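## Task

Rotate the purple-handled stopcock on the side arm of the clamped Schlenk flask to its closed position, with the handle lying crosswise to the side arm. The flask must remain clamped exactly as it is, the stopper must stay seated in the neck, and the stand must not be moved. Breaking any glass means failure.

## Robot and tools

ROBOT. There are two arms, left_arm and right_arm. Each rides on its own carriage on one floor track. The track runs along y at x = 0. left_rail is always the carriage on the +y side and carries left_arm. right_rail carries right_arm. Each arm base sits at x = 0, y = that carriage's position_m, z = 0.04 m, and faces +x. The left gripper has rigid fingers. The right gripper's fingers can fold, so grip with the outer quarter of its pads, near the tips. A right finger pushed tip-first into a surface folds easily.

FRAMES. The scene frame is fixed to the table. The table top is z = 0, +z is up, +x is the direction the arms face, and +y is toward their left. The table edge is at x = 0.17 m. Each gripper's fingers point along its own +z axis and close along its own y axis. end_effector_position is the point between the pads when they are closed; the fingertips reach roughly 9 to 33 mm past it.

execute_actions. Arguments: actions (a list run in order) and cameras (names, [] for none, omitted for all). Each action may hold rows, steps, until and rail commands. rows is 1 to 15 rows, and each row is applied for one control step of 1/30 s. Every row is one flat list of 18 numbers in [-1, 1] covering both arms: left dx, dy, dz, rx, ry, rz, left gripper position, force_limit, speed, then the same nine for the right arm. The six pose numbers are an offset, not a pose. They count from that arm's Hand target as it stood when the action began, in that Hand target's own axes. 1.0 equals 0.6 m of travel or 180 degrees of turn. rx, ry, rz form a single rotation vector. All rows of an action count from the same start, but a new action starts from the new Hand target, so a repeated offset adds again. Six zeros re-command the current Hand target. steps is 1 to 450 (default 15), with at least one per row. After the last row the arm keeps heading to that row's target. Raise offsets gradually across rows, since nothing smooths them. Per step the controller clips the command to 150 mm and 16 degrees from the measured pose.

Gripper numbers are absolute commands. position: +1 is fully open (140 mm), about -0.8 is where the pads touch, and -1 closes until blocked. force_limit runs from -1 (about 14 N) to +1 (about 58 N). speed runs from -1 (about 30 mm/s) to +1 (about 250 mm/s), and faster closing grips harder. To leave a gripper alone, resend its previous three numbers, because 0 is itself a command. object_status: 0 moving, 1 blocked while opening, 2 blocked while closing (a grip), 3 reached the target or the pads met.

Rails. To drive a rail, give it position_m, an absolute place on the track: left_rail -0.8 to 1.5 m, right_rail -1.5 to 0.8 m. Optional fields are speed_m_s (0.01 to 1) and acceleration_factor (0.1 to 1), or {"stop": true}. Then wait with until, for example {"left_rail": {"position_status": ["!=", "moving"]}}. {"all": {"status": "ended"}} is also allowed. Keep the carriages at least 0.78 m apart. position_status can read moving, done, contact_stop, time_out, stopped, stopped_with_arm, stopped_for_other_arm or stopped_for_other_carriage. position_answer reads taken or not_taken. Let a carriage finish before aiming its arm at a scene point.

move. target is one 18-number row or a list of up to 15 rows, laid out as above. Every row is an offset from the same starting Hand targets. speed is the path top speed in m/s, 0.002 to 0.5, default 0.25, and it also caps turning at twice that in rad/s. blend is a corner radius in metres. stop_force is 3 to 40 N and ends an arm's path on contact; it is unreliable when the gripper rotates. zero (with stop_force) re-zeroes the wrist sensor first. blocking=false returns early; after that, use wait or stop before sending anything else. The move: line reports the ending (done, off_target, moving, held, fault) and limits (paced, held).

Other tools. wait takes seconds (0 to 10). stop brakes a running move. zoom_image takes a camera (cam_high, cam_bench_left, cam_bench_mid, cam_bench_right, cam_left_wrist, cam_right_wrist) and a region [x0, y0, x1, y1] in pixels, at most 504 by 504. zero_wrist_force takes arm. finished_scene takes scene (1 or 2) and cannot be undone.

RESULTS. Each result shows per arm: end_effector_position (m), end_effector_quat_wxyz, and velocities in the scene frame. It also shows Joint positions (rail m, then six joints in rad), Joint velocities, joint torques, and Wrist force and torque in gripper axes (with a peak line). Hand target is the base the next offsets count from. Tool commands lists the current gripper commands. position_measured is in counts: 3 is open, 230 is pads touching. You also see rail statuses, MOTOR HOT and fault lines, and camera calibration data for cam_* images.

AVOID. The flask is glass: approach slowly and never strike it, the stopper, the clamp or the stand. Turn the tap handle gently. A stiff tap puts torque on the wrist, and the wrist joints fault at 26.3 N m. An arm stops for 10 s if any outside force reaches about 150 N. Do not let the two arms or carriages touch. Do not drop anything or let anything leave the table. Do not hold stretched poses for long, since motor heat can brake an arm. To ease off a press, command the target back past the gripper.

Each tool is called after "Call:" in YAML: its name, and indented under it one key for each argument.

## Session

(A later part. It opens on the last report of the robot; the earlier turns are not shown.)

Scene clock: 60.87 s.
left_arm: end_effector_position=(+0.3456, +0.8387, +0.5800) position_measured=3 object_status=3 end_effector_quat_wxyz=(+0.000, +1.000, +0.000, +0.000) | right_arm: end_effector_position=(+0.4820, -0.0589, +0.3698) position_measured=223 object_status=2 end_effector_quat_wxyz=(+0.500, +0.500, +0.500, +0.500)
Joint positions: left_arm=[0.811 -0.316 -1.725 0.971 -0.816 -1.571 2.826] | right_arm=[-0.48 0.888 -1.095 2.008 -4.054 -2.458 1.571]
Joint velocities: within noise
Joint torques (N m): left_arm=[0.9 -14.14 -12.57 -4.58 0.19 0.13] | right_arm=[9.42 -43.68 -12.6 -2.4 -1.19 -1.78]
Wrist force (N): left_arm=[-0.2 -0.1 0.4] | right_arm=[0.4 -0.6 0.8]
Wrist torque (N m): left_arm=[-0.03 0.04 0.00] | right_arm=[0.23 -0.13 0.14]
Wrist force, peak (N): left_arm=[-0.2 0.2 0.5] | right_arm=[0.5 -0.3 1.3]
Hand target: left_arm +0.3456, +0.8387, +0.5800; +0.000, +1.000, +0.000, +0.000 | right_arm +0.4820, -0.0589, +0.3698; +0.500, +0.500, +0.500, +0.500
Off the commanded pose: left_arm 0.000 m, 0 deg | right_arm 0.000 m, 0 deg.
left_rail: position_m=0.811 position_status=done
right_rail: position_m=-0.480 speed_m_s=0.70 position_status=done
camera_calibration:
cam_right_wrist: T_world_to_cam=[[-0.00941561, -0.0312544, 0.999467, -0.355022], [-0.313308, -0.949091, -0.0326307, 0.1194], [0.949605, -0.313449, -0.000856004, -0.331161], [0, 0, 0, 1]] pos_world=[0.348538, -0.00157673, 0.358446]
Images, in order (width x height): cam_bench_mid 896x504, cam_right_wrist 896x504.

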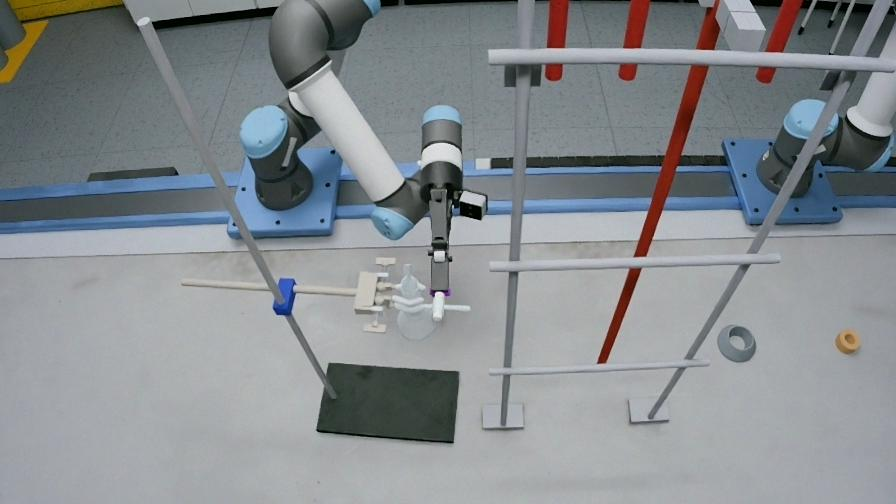

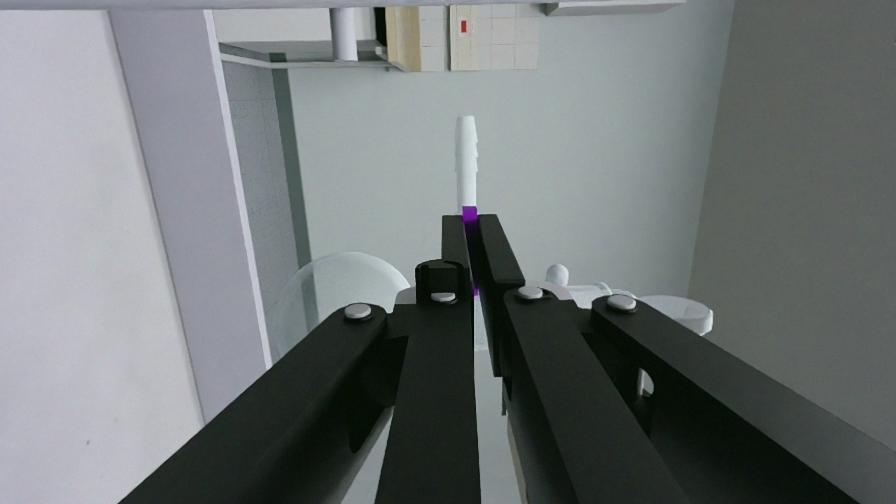

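Call:
move:
  target: [0,0,0,0,0,0,1,1,1, 0,0,0,0,0,0.0833,-1,-1,-1]
  speed: 0.15
  cameras: ["cam_right_wrist", "cam_bench_mid"]

Call:
zoom_image:
  camera: "cam_right_wrist"
  region: [360, 100, 560, 300]

Call:
zoom_image:
  camera: "cam_bench_mid"
  region: [380, 240, 500, 360]

Scene clock: 63.30 s.
left_arm: end_effector_position=(+0.3456, +0.8387, +0.5800) position_measured=3 object_status=3 end_effector_quat_wxyz=(+0.000, +1.000, +0.000, +0.000) | right_arm: end_effector_position=(+0.4820, -0.0589, +0.3698) position_measured=223 object_status=2 end_effector_quat_wxyz=(+0.431, +0.561, +0.431, +0.561)
Joint positions: left_arm=[0.811 -0.316 -1.725 0.971 -0.816 -1.571 2.826] | right_arm=[-0.48 0.888 -1.095 2.008 -4.054 -2.458 1.832]
Joint velocities: within noise
Joint torques (N m): left_arm=[0.36 -14.11 -12.2 -4.51 0.25 0.17] | right_arm=[7.71 -43.67 -9.44 -0.27 -0.31 2.59]
Wrist force (N): left_arm=[-0.1 0.0 0.4] | right_arm=[1.7 -0.2 1.0]
Wrist torque (N m): left_arm=[0.00 0.01 0.00] | right_arm=[0.01 -0.15 -0.08]
Wrist force, peak (N): left_arm=[0.0 0.4 0.5] | right_arm=[2.3 -0.1 0.7]
Hand target: left_arm +0.3456, +0.8387, +0.5800; +0.000, +1.000, +0.000, +0.000 | right_arm +0.4820, -0.0589, +0.3698; +0.430, +0.561, +0.430, +0.561
Off the commanded pose: left_arm 0.000 m, 0 deg | right_arm 0.000 m, 0 deg.
left_rail: position_m=0.811 position_status=done
right_rail: position_m=-0.480 speed_m_s=0.70 position_status=done
move: done
camera_calibration:
cam_right_wrist: T_world_to_cam=[[-0.00946034, -0.288567, 0.957413, -0.354608], [-0.313325, -0.908384, -0.276886, 0.212135], [0.949599, -0.302601, -0.0818218, -0.300576], [0, 0, 0, 1]] pos_world=[0.348539, -0.00058285, 0.37365]
Images, in order (width x height): cam_bench_mid 896x504, cam_right_wrist 896x504.

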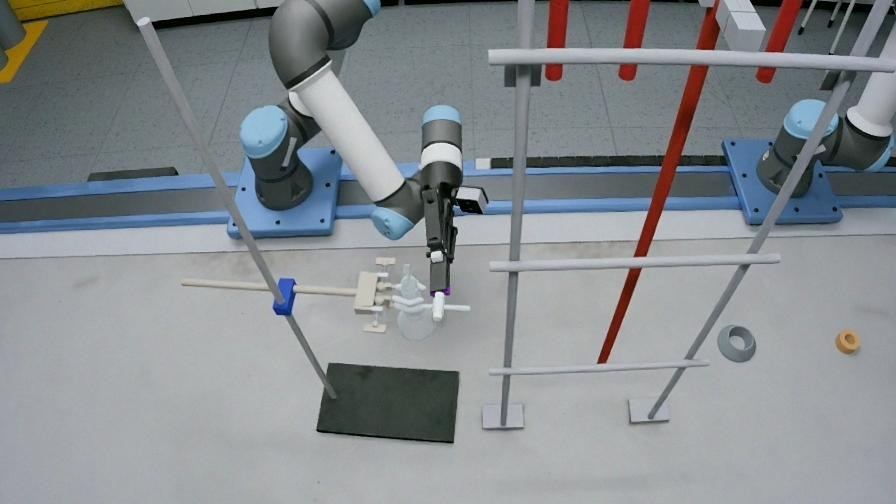

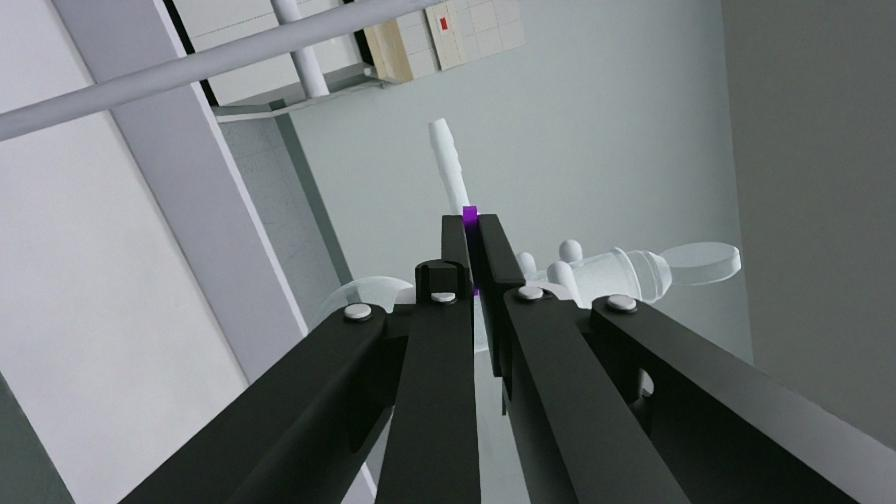

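Scaled by 2.520.

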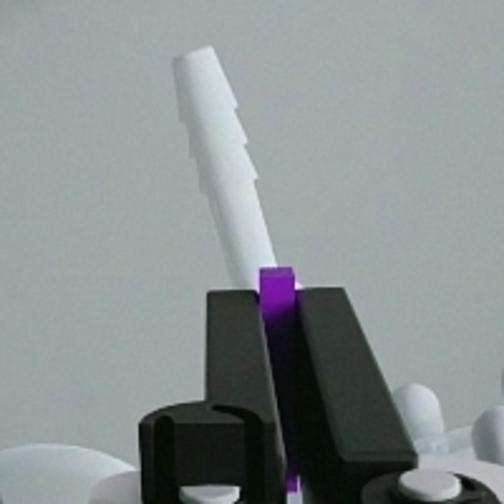

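Scaled by 4.200.

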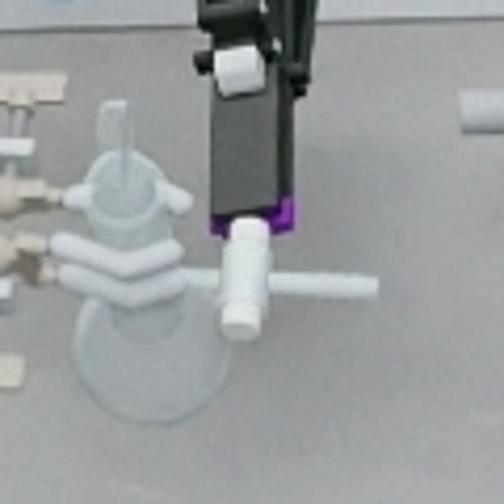

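Call:
move:
  target: [0,0,0,0,0,0,1,1,1, 0,0,0,0,0,0.1944,-1,-1,-1]
  speed: 0.22
  cameras: ["cam_right_wrist"]

Scene clock: 66.17 s.
left_arm: end_effector_position=(+0.3456, +0.8387, +0.5800) position_measured=3 object_status=3 end_effector_quat_wxyz=(+0.000, +1.000, +0.000, +0.000) | right_arm: end_effector_position=(+0.4820, -0.0589, +0.3698) position_measured=223 object_status=2 end_effector_quat_wxyz=(+0.242, +0.664, +0.242, +0.664)
Joint positions: left_arm=[0.811 -0.316 -1.725 0.971 -0.816 -1.571 2.826] | right_arm=[-0.48 0.888 -1.095 2.008 -4.054 -2.458 2.443]
Joint velocities: within noise
Joint torques (N m): left_arm=[0.87 -14.02 -12.09 -4.55 0.25 0.1] | right_arm=[2.12 -43.92 -10.08 -0.44 0.76 2.5]
Wrist force (N): left_arm=[0.0 0.2 0.4] | right_arm=[2.8 -1.9 0.4]
Wrist torque (N m): left_arm=[0.04 0.00 0.00] | right_arm=[0.07 -0.44 -0.16]
Wrist force, peak (N): left_arm=[0.1 0.4 0.6] | right_arm=[2.8 -2.1 0.7]
Hand target: left_arm +0.3456, +0.8387, +0.5800; +0.000, +1.000, +0.000, +0.000 | right_arm +0.4820, -0.0589, +0.3698; +0.242, +0.664, +0.242, +0.664
Off the commanded pose: left_arm 0.000 m, 0 deg | right_arm 0.000 m, 0 deg.
left_rail: position_m=0.811 position_status=done
right_rail: position_m=-0.480 speed_m_s=0.70 position_status=done
move: done
camera_calibration:
cam_right_wrist: T_world_to_cam=[[-0.00943318, -0.785452, 0.618851, -0.258678], [-0.313267, -0.585403, -0.747774, 0.405288], [0.949618, -0.20092, -0.240534, -0.23588], [0, 0, 0, 1]] pos_world=[0.348519, -0.0133151, 0.40641]
Images, in order (width x height): cam_right_wrist 896x504.

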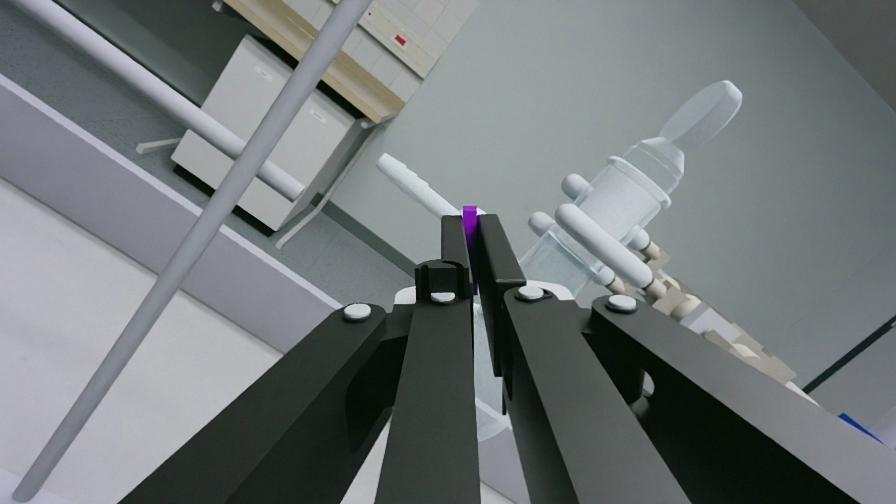

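Call:
move:
  target: [0,0,0,0,0,0,1,1,1, 0,0,0,0,0,0.2222,-1,-1,-1]
  speed: 0.22
  cameras: ["cam_right_wrist", "cam_bench_mid", "cam_high"]

Call:
zoom_image:
  camera: "cam_right_wrist"
  region: [300, 60, 640, 300]

Call:
zoom_image:
  camera: "cam_bench_mid"
  region: [380, 240, 500, 360]

Call:
zoom_image:
  camera: "cam_high"
  region: [400, 240, 520, 340]

Scene clock: 68.83 s.
left_arm: end_effector_position=(+0.3456, +0.8387, +0.5800) position_measured=3 object_status=3 end_effector_quat_wxyz=(+0.000, +1.000, +0.000, +0.000) | right_arm: end_effector_position=(+0.4820, -0.0589, +0.3698) position_measured=223 object_status=2 end_effector_quat_wxyz=(+0.000, +0.707, +0.000, +0.707)
Joint positions: left_arm=[0.811 -0.316 -1.725 0.971 -0.816 -1.571 2.826] | right_arm=[-0.48 0.888 -1.095 2.008 -4.054 -2.458 3.141]
Joint velocities: within noise
Joint torques (N m): left_arm=[1.22 -14.41 -11.87 -4.64 0.32 0.19] | right_arm=[-8.83 -44.06 -9.61 -0.7 0.66 2.57]
Wrist force (N): left_arm=[0.0 0.2 0.4] | right_arm=[1.4 -3.5 -0.3]
Wrist torque (N m): left_arm=[0.04 0.00 0.00] | right_arm=[0.11 -0.53 -0.21]
Wrist force, peak (N): left_arm=[0.0 0.0 0.7] | right_arm=[1.3 -4.0 -0.2]
Hand target: left_arm +0.3456, +0.8387, +0.5800; +0.000, +1.000, +0.000, +0.000 | right_arm +0.4820, -0.0589, +0.3698; +0.000, +0.707, +0.000, +0.707
Off the commanded pose: left_arm 0.000 m, 0 deg | right_arm 0.000 m, 0 deg.
left_rail: position_m=0.811 position_status=done
right_rail: position_m=-0.480 speed_m_s=0.70 position_status=done
move: done
camera_calibration:
cam_right_wrist: T_world_to_cam=[[-0.00943052, -0.999483, -0.0307398, -0.0310667], [-0.313271, 0.0321467, -0.949119, 0.516131], [0.949617, 0.00067922, -0.313413, -0.197064], [0, 0, 0, 1]] pos_world=[0.348531, -0.0475087, 0.427153]
Images, in order (width x height): cam_high 896x504, cam_bench_mid 896x504, cam_right_wrist 896x504.

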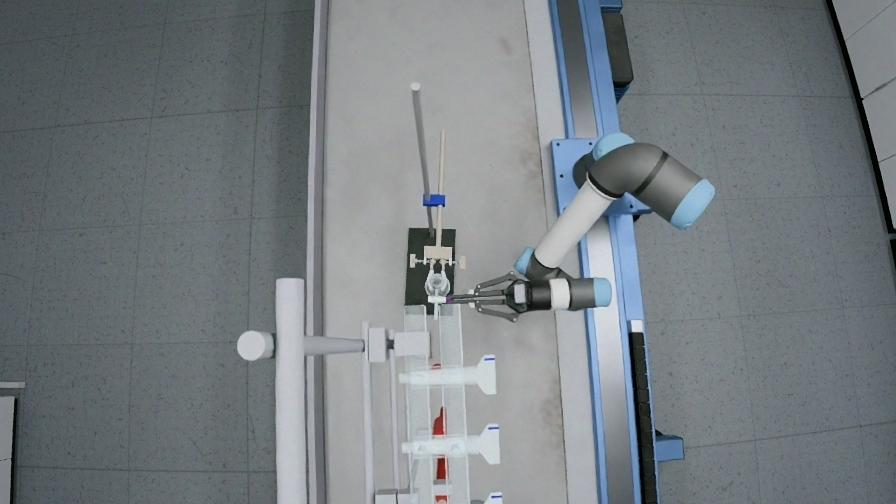

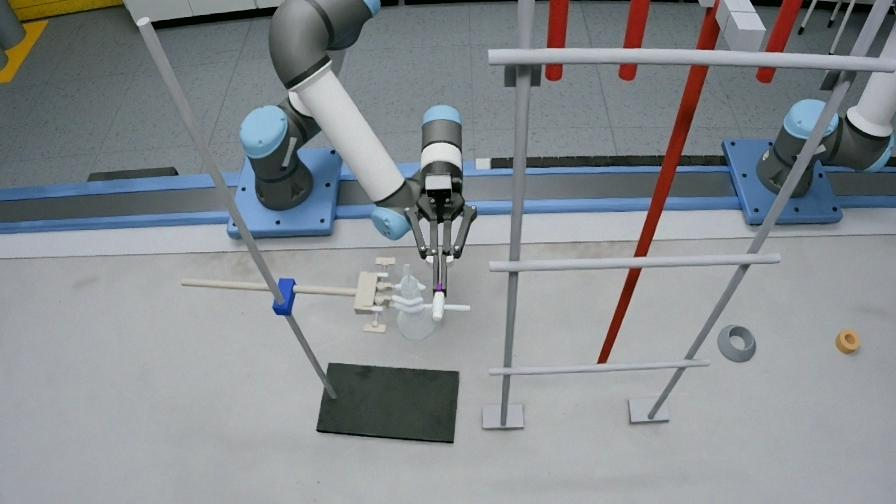

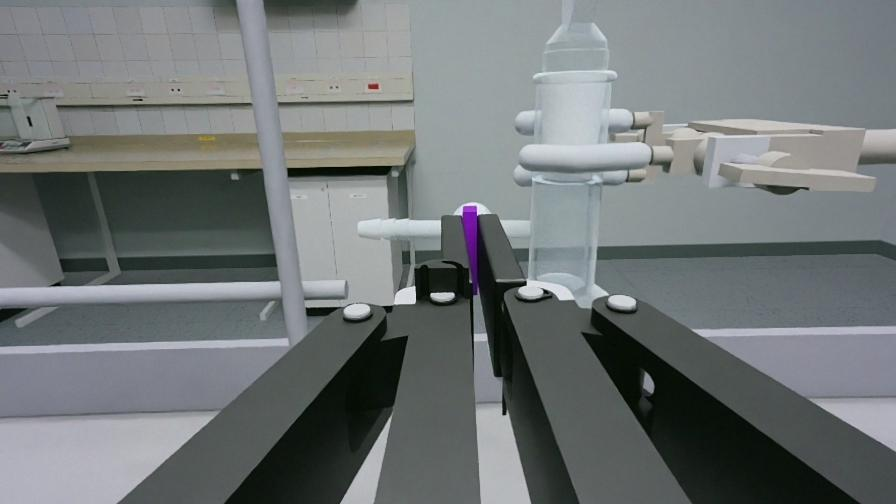

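Scaled by 1.482.

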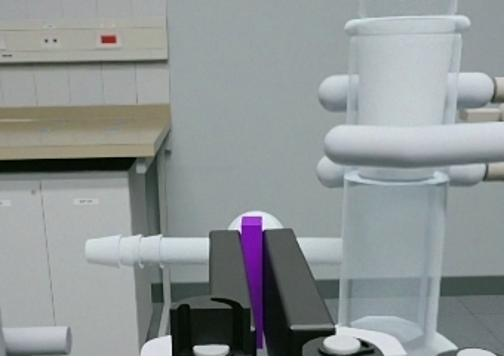

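Scaled by 4.200.

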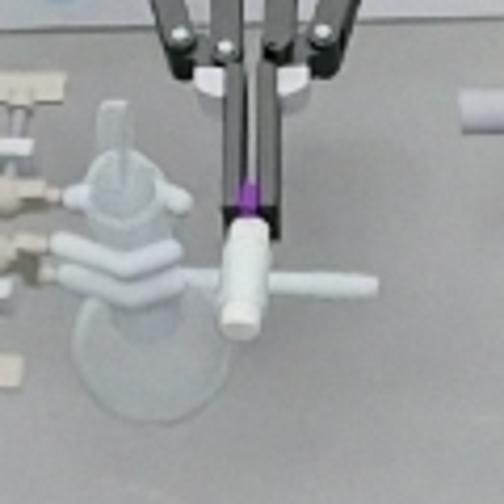

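Scaled by 4.200.

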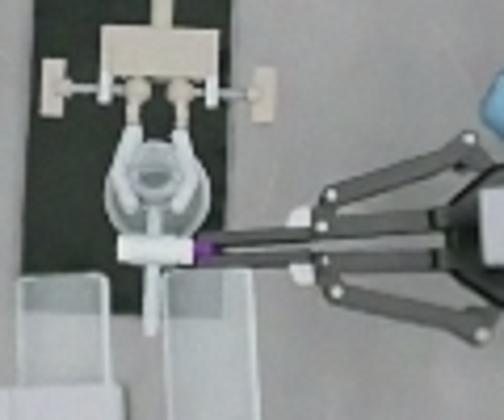

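Call:
execute_actions:
  actions:
    - {"rows":[[0,0,0,0,0,0,1,1,1,0,-0.0015,0,0,0,0,-1,-1,-1]],"steps":10}
    - {"rows":[[0,0,0,0,0,0,1,1,1,0,0,0,0,0,0,-0.6,-1,-1]],"steps":25}
  cameras: ["cam_right_wrist","cam_bench_mid"]

Call:
move:
  target: [0,0,0,0,0,0,1,1,1,0,0,-0.22,0,0,0,-0.6,-1,-1]
  speed: 0.15
  cameras: ["cam_right_wrist","cam_bench_mid","cam_bench_right"]

Call:
zoom_image:
  camera: "cam_bench_mid"
  region: [340, 130, 600, 330]

Call:
zoom_image:
  camera: "cam_right_wrist"
  region: [300, 130, 640, 370]

Scene clock: 73.43 s.
left_arm: end_effector_position=(+0.3456, +0.8387, +0.5800) position_measured=3 object_status=3 end_effector_quat_wxyz=(+0.000, +1.000, +0.000, +0.000) | right_arm: end_effector_position=(+0.4820, -0.0580, +0.3698) position_measured=205 object_status=3 end_effector_quat_wxyz=(+0.000, +0.707, +0.000, +0.707)
Joint positions: left_arm=[0.811 -0.316 -1.725 0.971 -0.816 -1.571 2.826] | right_arm=[-0.48 0.889 -1.094 2.005 -4.053 -2.46 3.141]
Joint velocities: within noise
Joint torques (N m): left_arm=[1.18 -14.15 -12.07 -4.6 0.31 0.11] | right_arm=[9.18 -29.04 -19.95 -0.59 -0.37 2.05]
Wrist force (N): left_arm=[-0.1 0.1 0.6] | right_arm=[1.9 -0.3 0.7]
Wrist torque (N m): left_arm=[0.02 0.03 0.00] | right_arm=[0.16 -0.51 -0.05]
Wrist force, peak (N): left_arm=[-0.2 0.2 0.6] | right_arm=[1.1 -4.0 -0.1]
Hand target: left_arm +0.3456, +0.8387, +0.5800; +0.000, +1.000, +0.000, +0.000 | right_arm +0.4820, -0.0580, +0.3698; +0.000, +0.707, +0.000, +0.707
Off the commanded pose: left_arm 0.000 m, 0 deg | right_arm 0.000 m, 0 deg.
left_rail: position_m=0.811 position_status=done
right_rail: position_m=-0.480 speed_m_s=0.70 position_status=done
camera_calibration:
cam_right_wrist: T_world_to_cam=[[-0.00942269, -0.999476, -0.0309638, -0.0300867], [-0.3133, 0.0323569, -0.949103, 0.516133], [0.949608, 0.00075785, -0.313441, -0.197048], [0, 0, 0, 1]] pos_world=[0.348539, -0.046622, 0.427169]
Images, in order (width x height): cam_bench_mid 896x504, cam_right_wrist 896x504.

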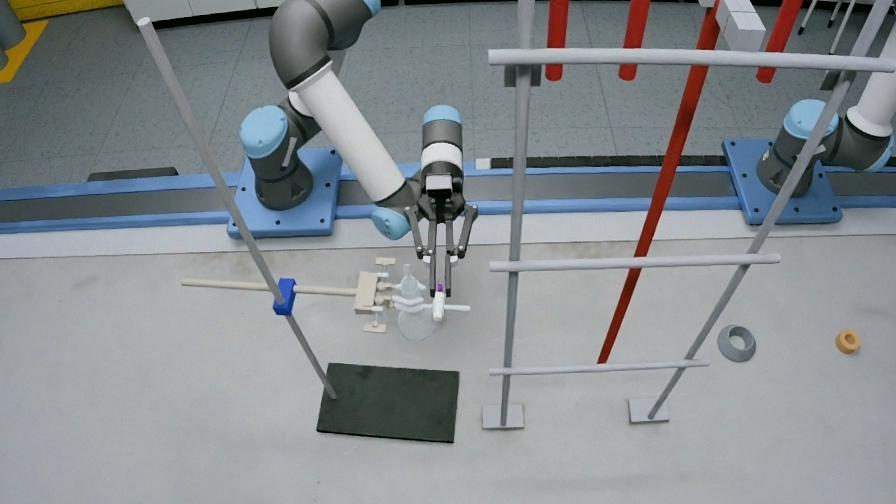

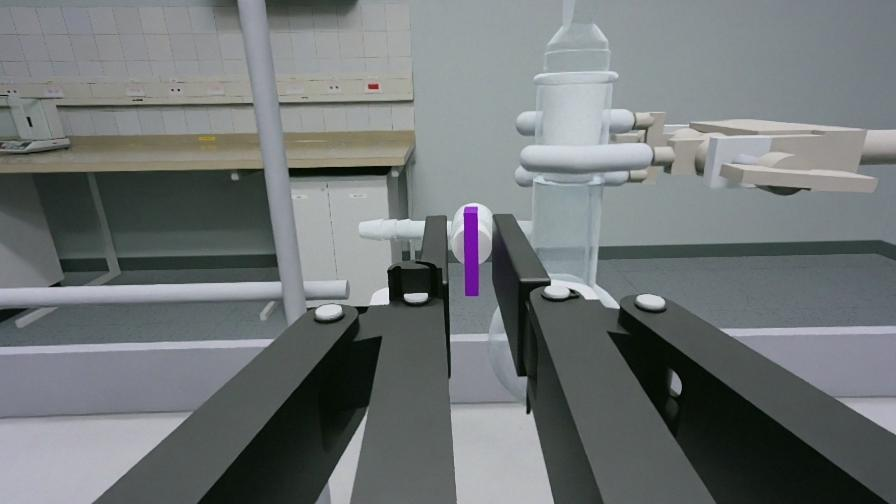

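Scene clock: 74.93 s.
left_arm: end_effector_position=(+0.3456, +0.8387, +0.5800) position_measured=3 object_status=3 end_effector_quat_wxyz=(+0.000, +1.000, +0.000, +0.000) | right_arm: end_effector_position=(+0.3501, -0.0580, +0.3698) position_measured=205 object_status=3 end_effector_quat_wxyz=(+0.000, +0.707, +0.000, +0.707)
Joint positions: left_arm=[0.811 -0.316 -1.725 0.971 -0.816 -1.571 2.826] | right_arm=[-0.48 1.159 -1.146 2.099 -4.094 -2.729 3.141]
Joint velocities: within noise
Joint torques (N m): left_arm=[1.01 -14.41 -12.15 -4.58 0.28 0.17] | right_arm=[9.99 -39.7 -8.37 -2.25 -1.33 -1.39]
Wrist force (N): left_arm=[0.0 0.1 0.5] | right_arm=[1.8 -0.2 0.7]
Wrist torque (N m): left_arm=[0.01 0.00 0.00] | right_arm=[0.20 -0.48 -0.06]
Wrist force, peak (N): left_arm=[-0.1 0.3 0.6] | right_arm=[2.3 -0.7 1.7]
Hand target: left_arm +0.3456, +0.8387, +0.5800; +0.000, +1.000, +0.000, +0.000 | right_arm +0.3500, -0.0580, +0.3698; +0.000, +0.707, +0.000, +0.707
Off the commanded pose: left_arm 0.000 m, 0 deg | right_arm 0.000 m, 0 deg.
left_rail: position_m=0.811 position_status=done
right_rail: position_m=-0.480 speed_m_s=0.70 position_status=done
move: done
camera_calibration:
cam_right_wrist: T_world_to_cam=[[-0.00942151, -0.999474, -0.0310235, -0.0313171], [-0.313309, 0.0324132, -0.949098, 0.474805], [0.949605, 0.000777984, -0.313449, -0.0717814], [0, 0, 0, 1]] pos_world=[0.216629, -0.0466347, 0.427165]
Images, in order (width x height): cam_bench_mid 896x504, cam_bench_right 896x504, cam_right_wrist 896x504.

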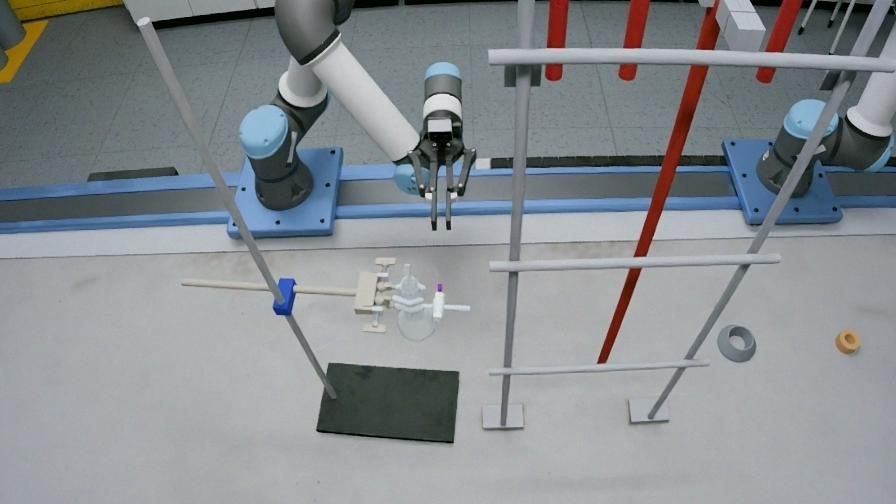

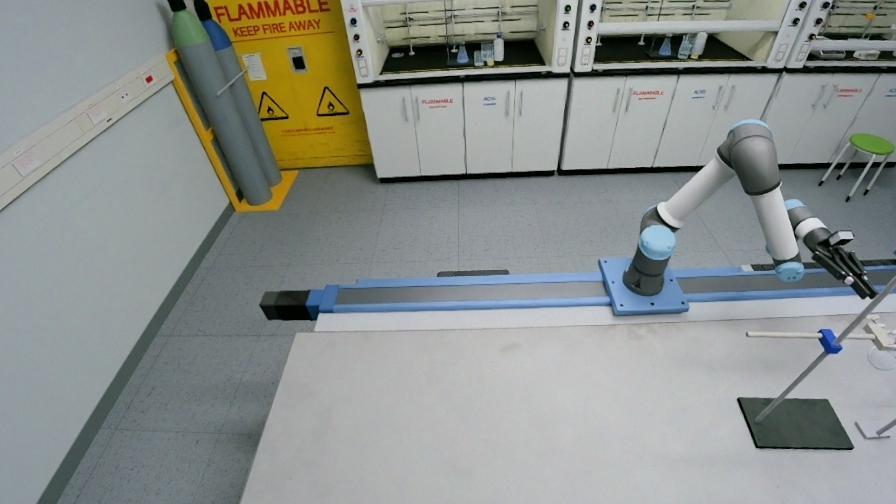

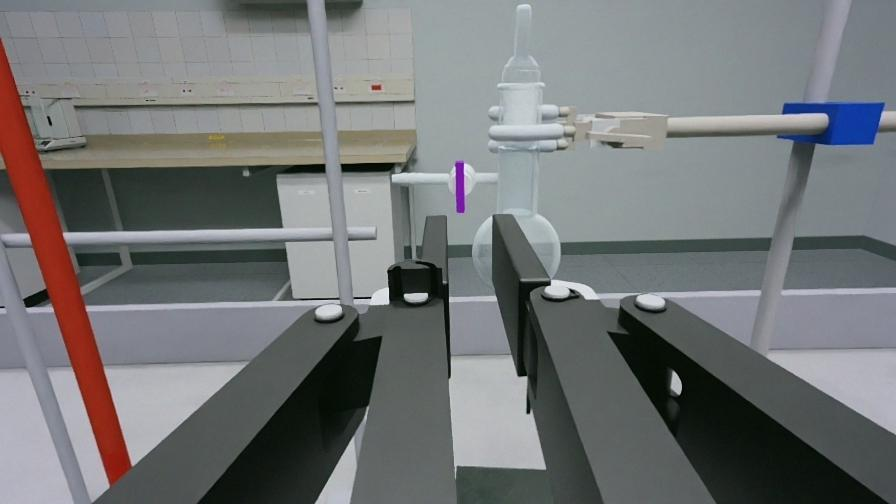

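Scaled by 1.938.

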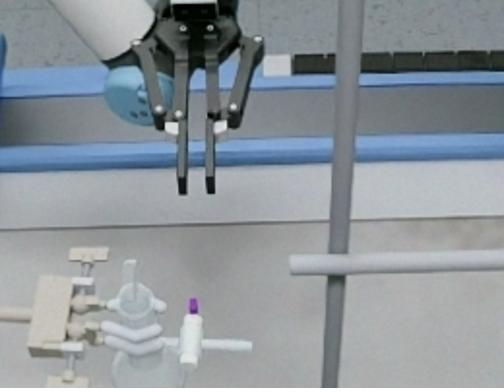

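Scaled by 1.482.

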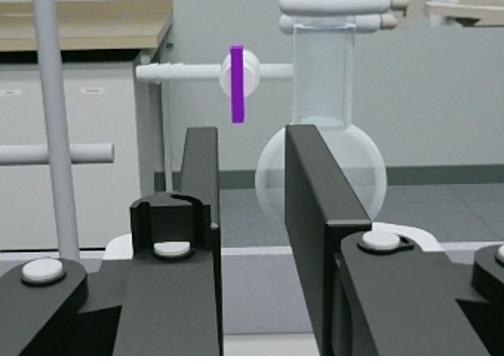

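Call:
finished_scene:
  scene: 1

The scene is finished: the task was done.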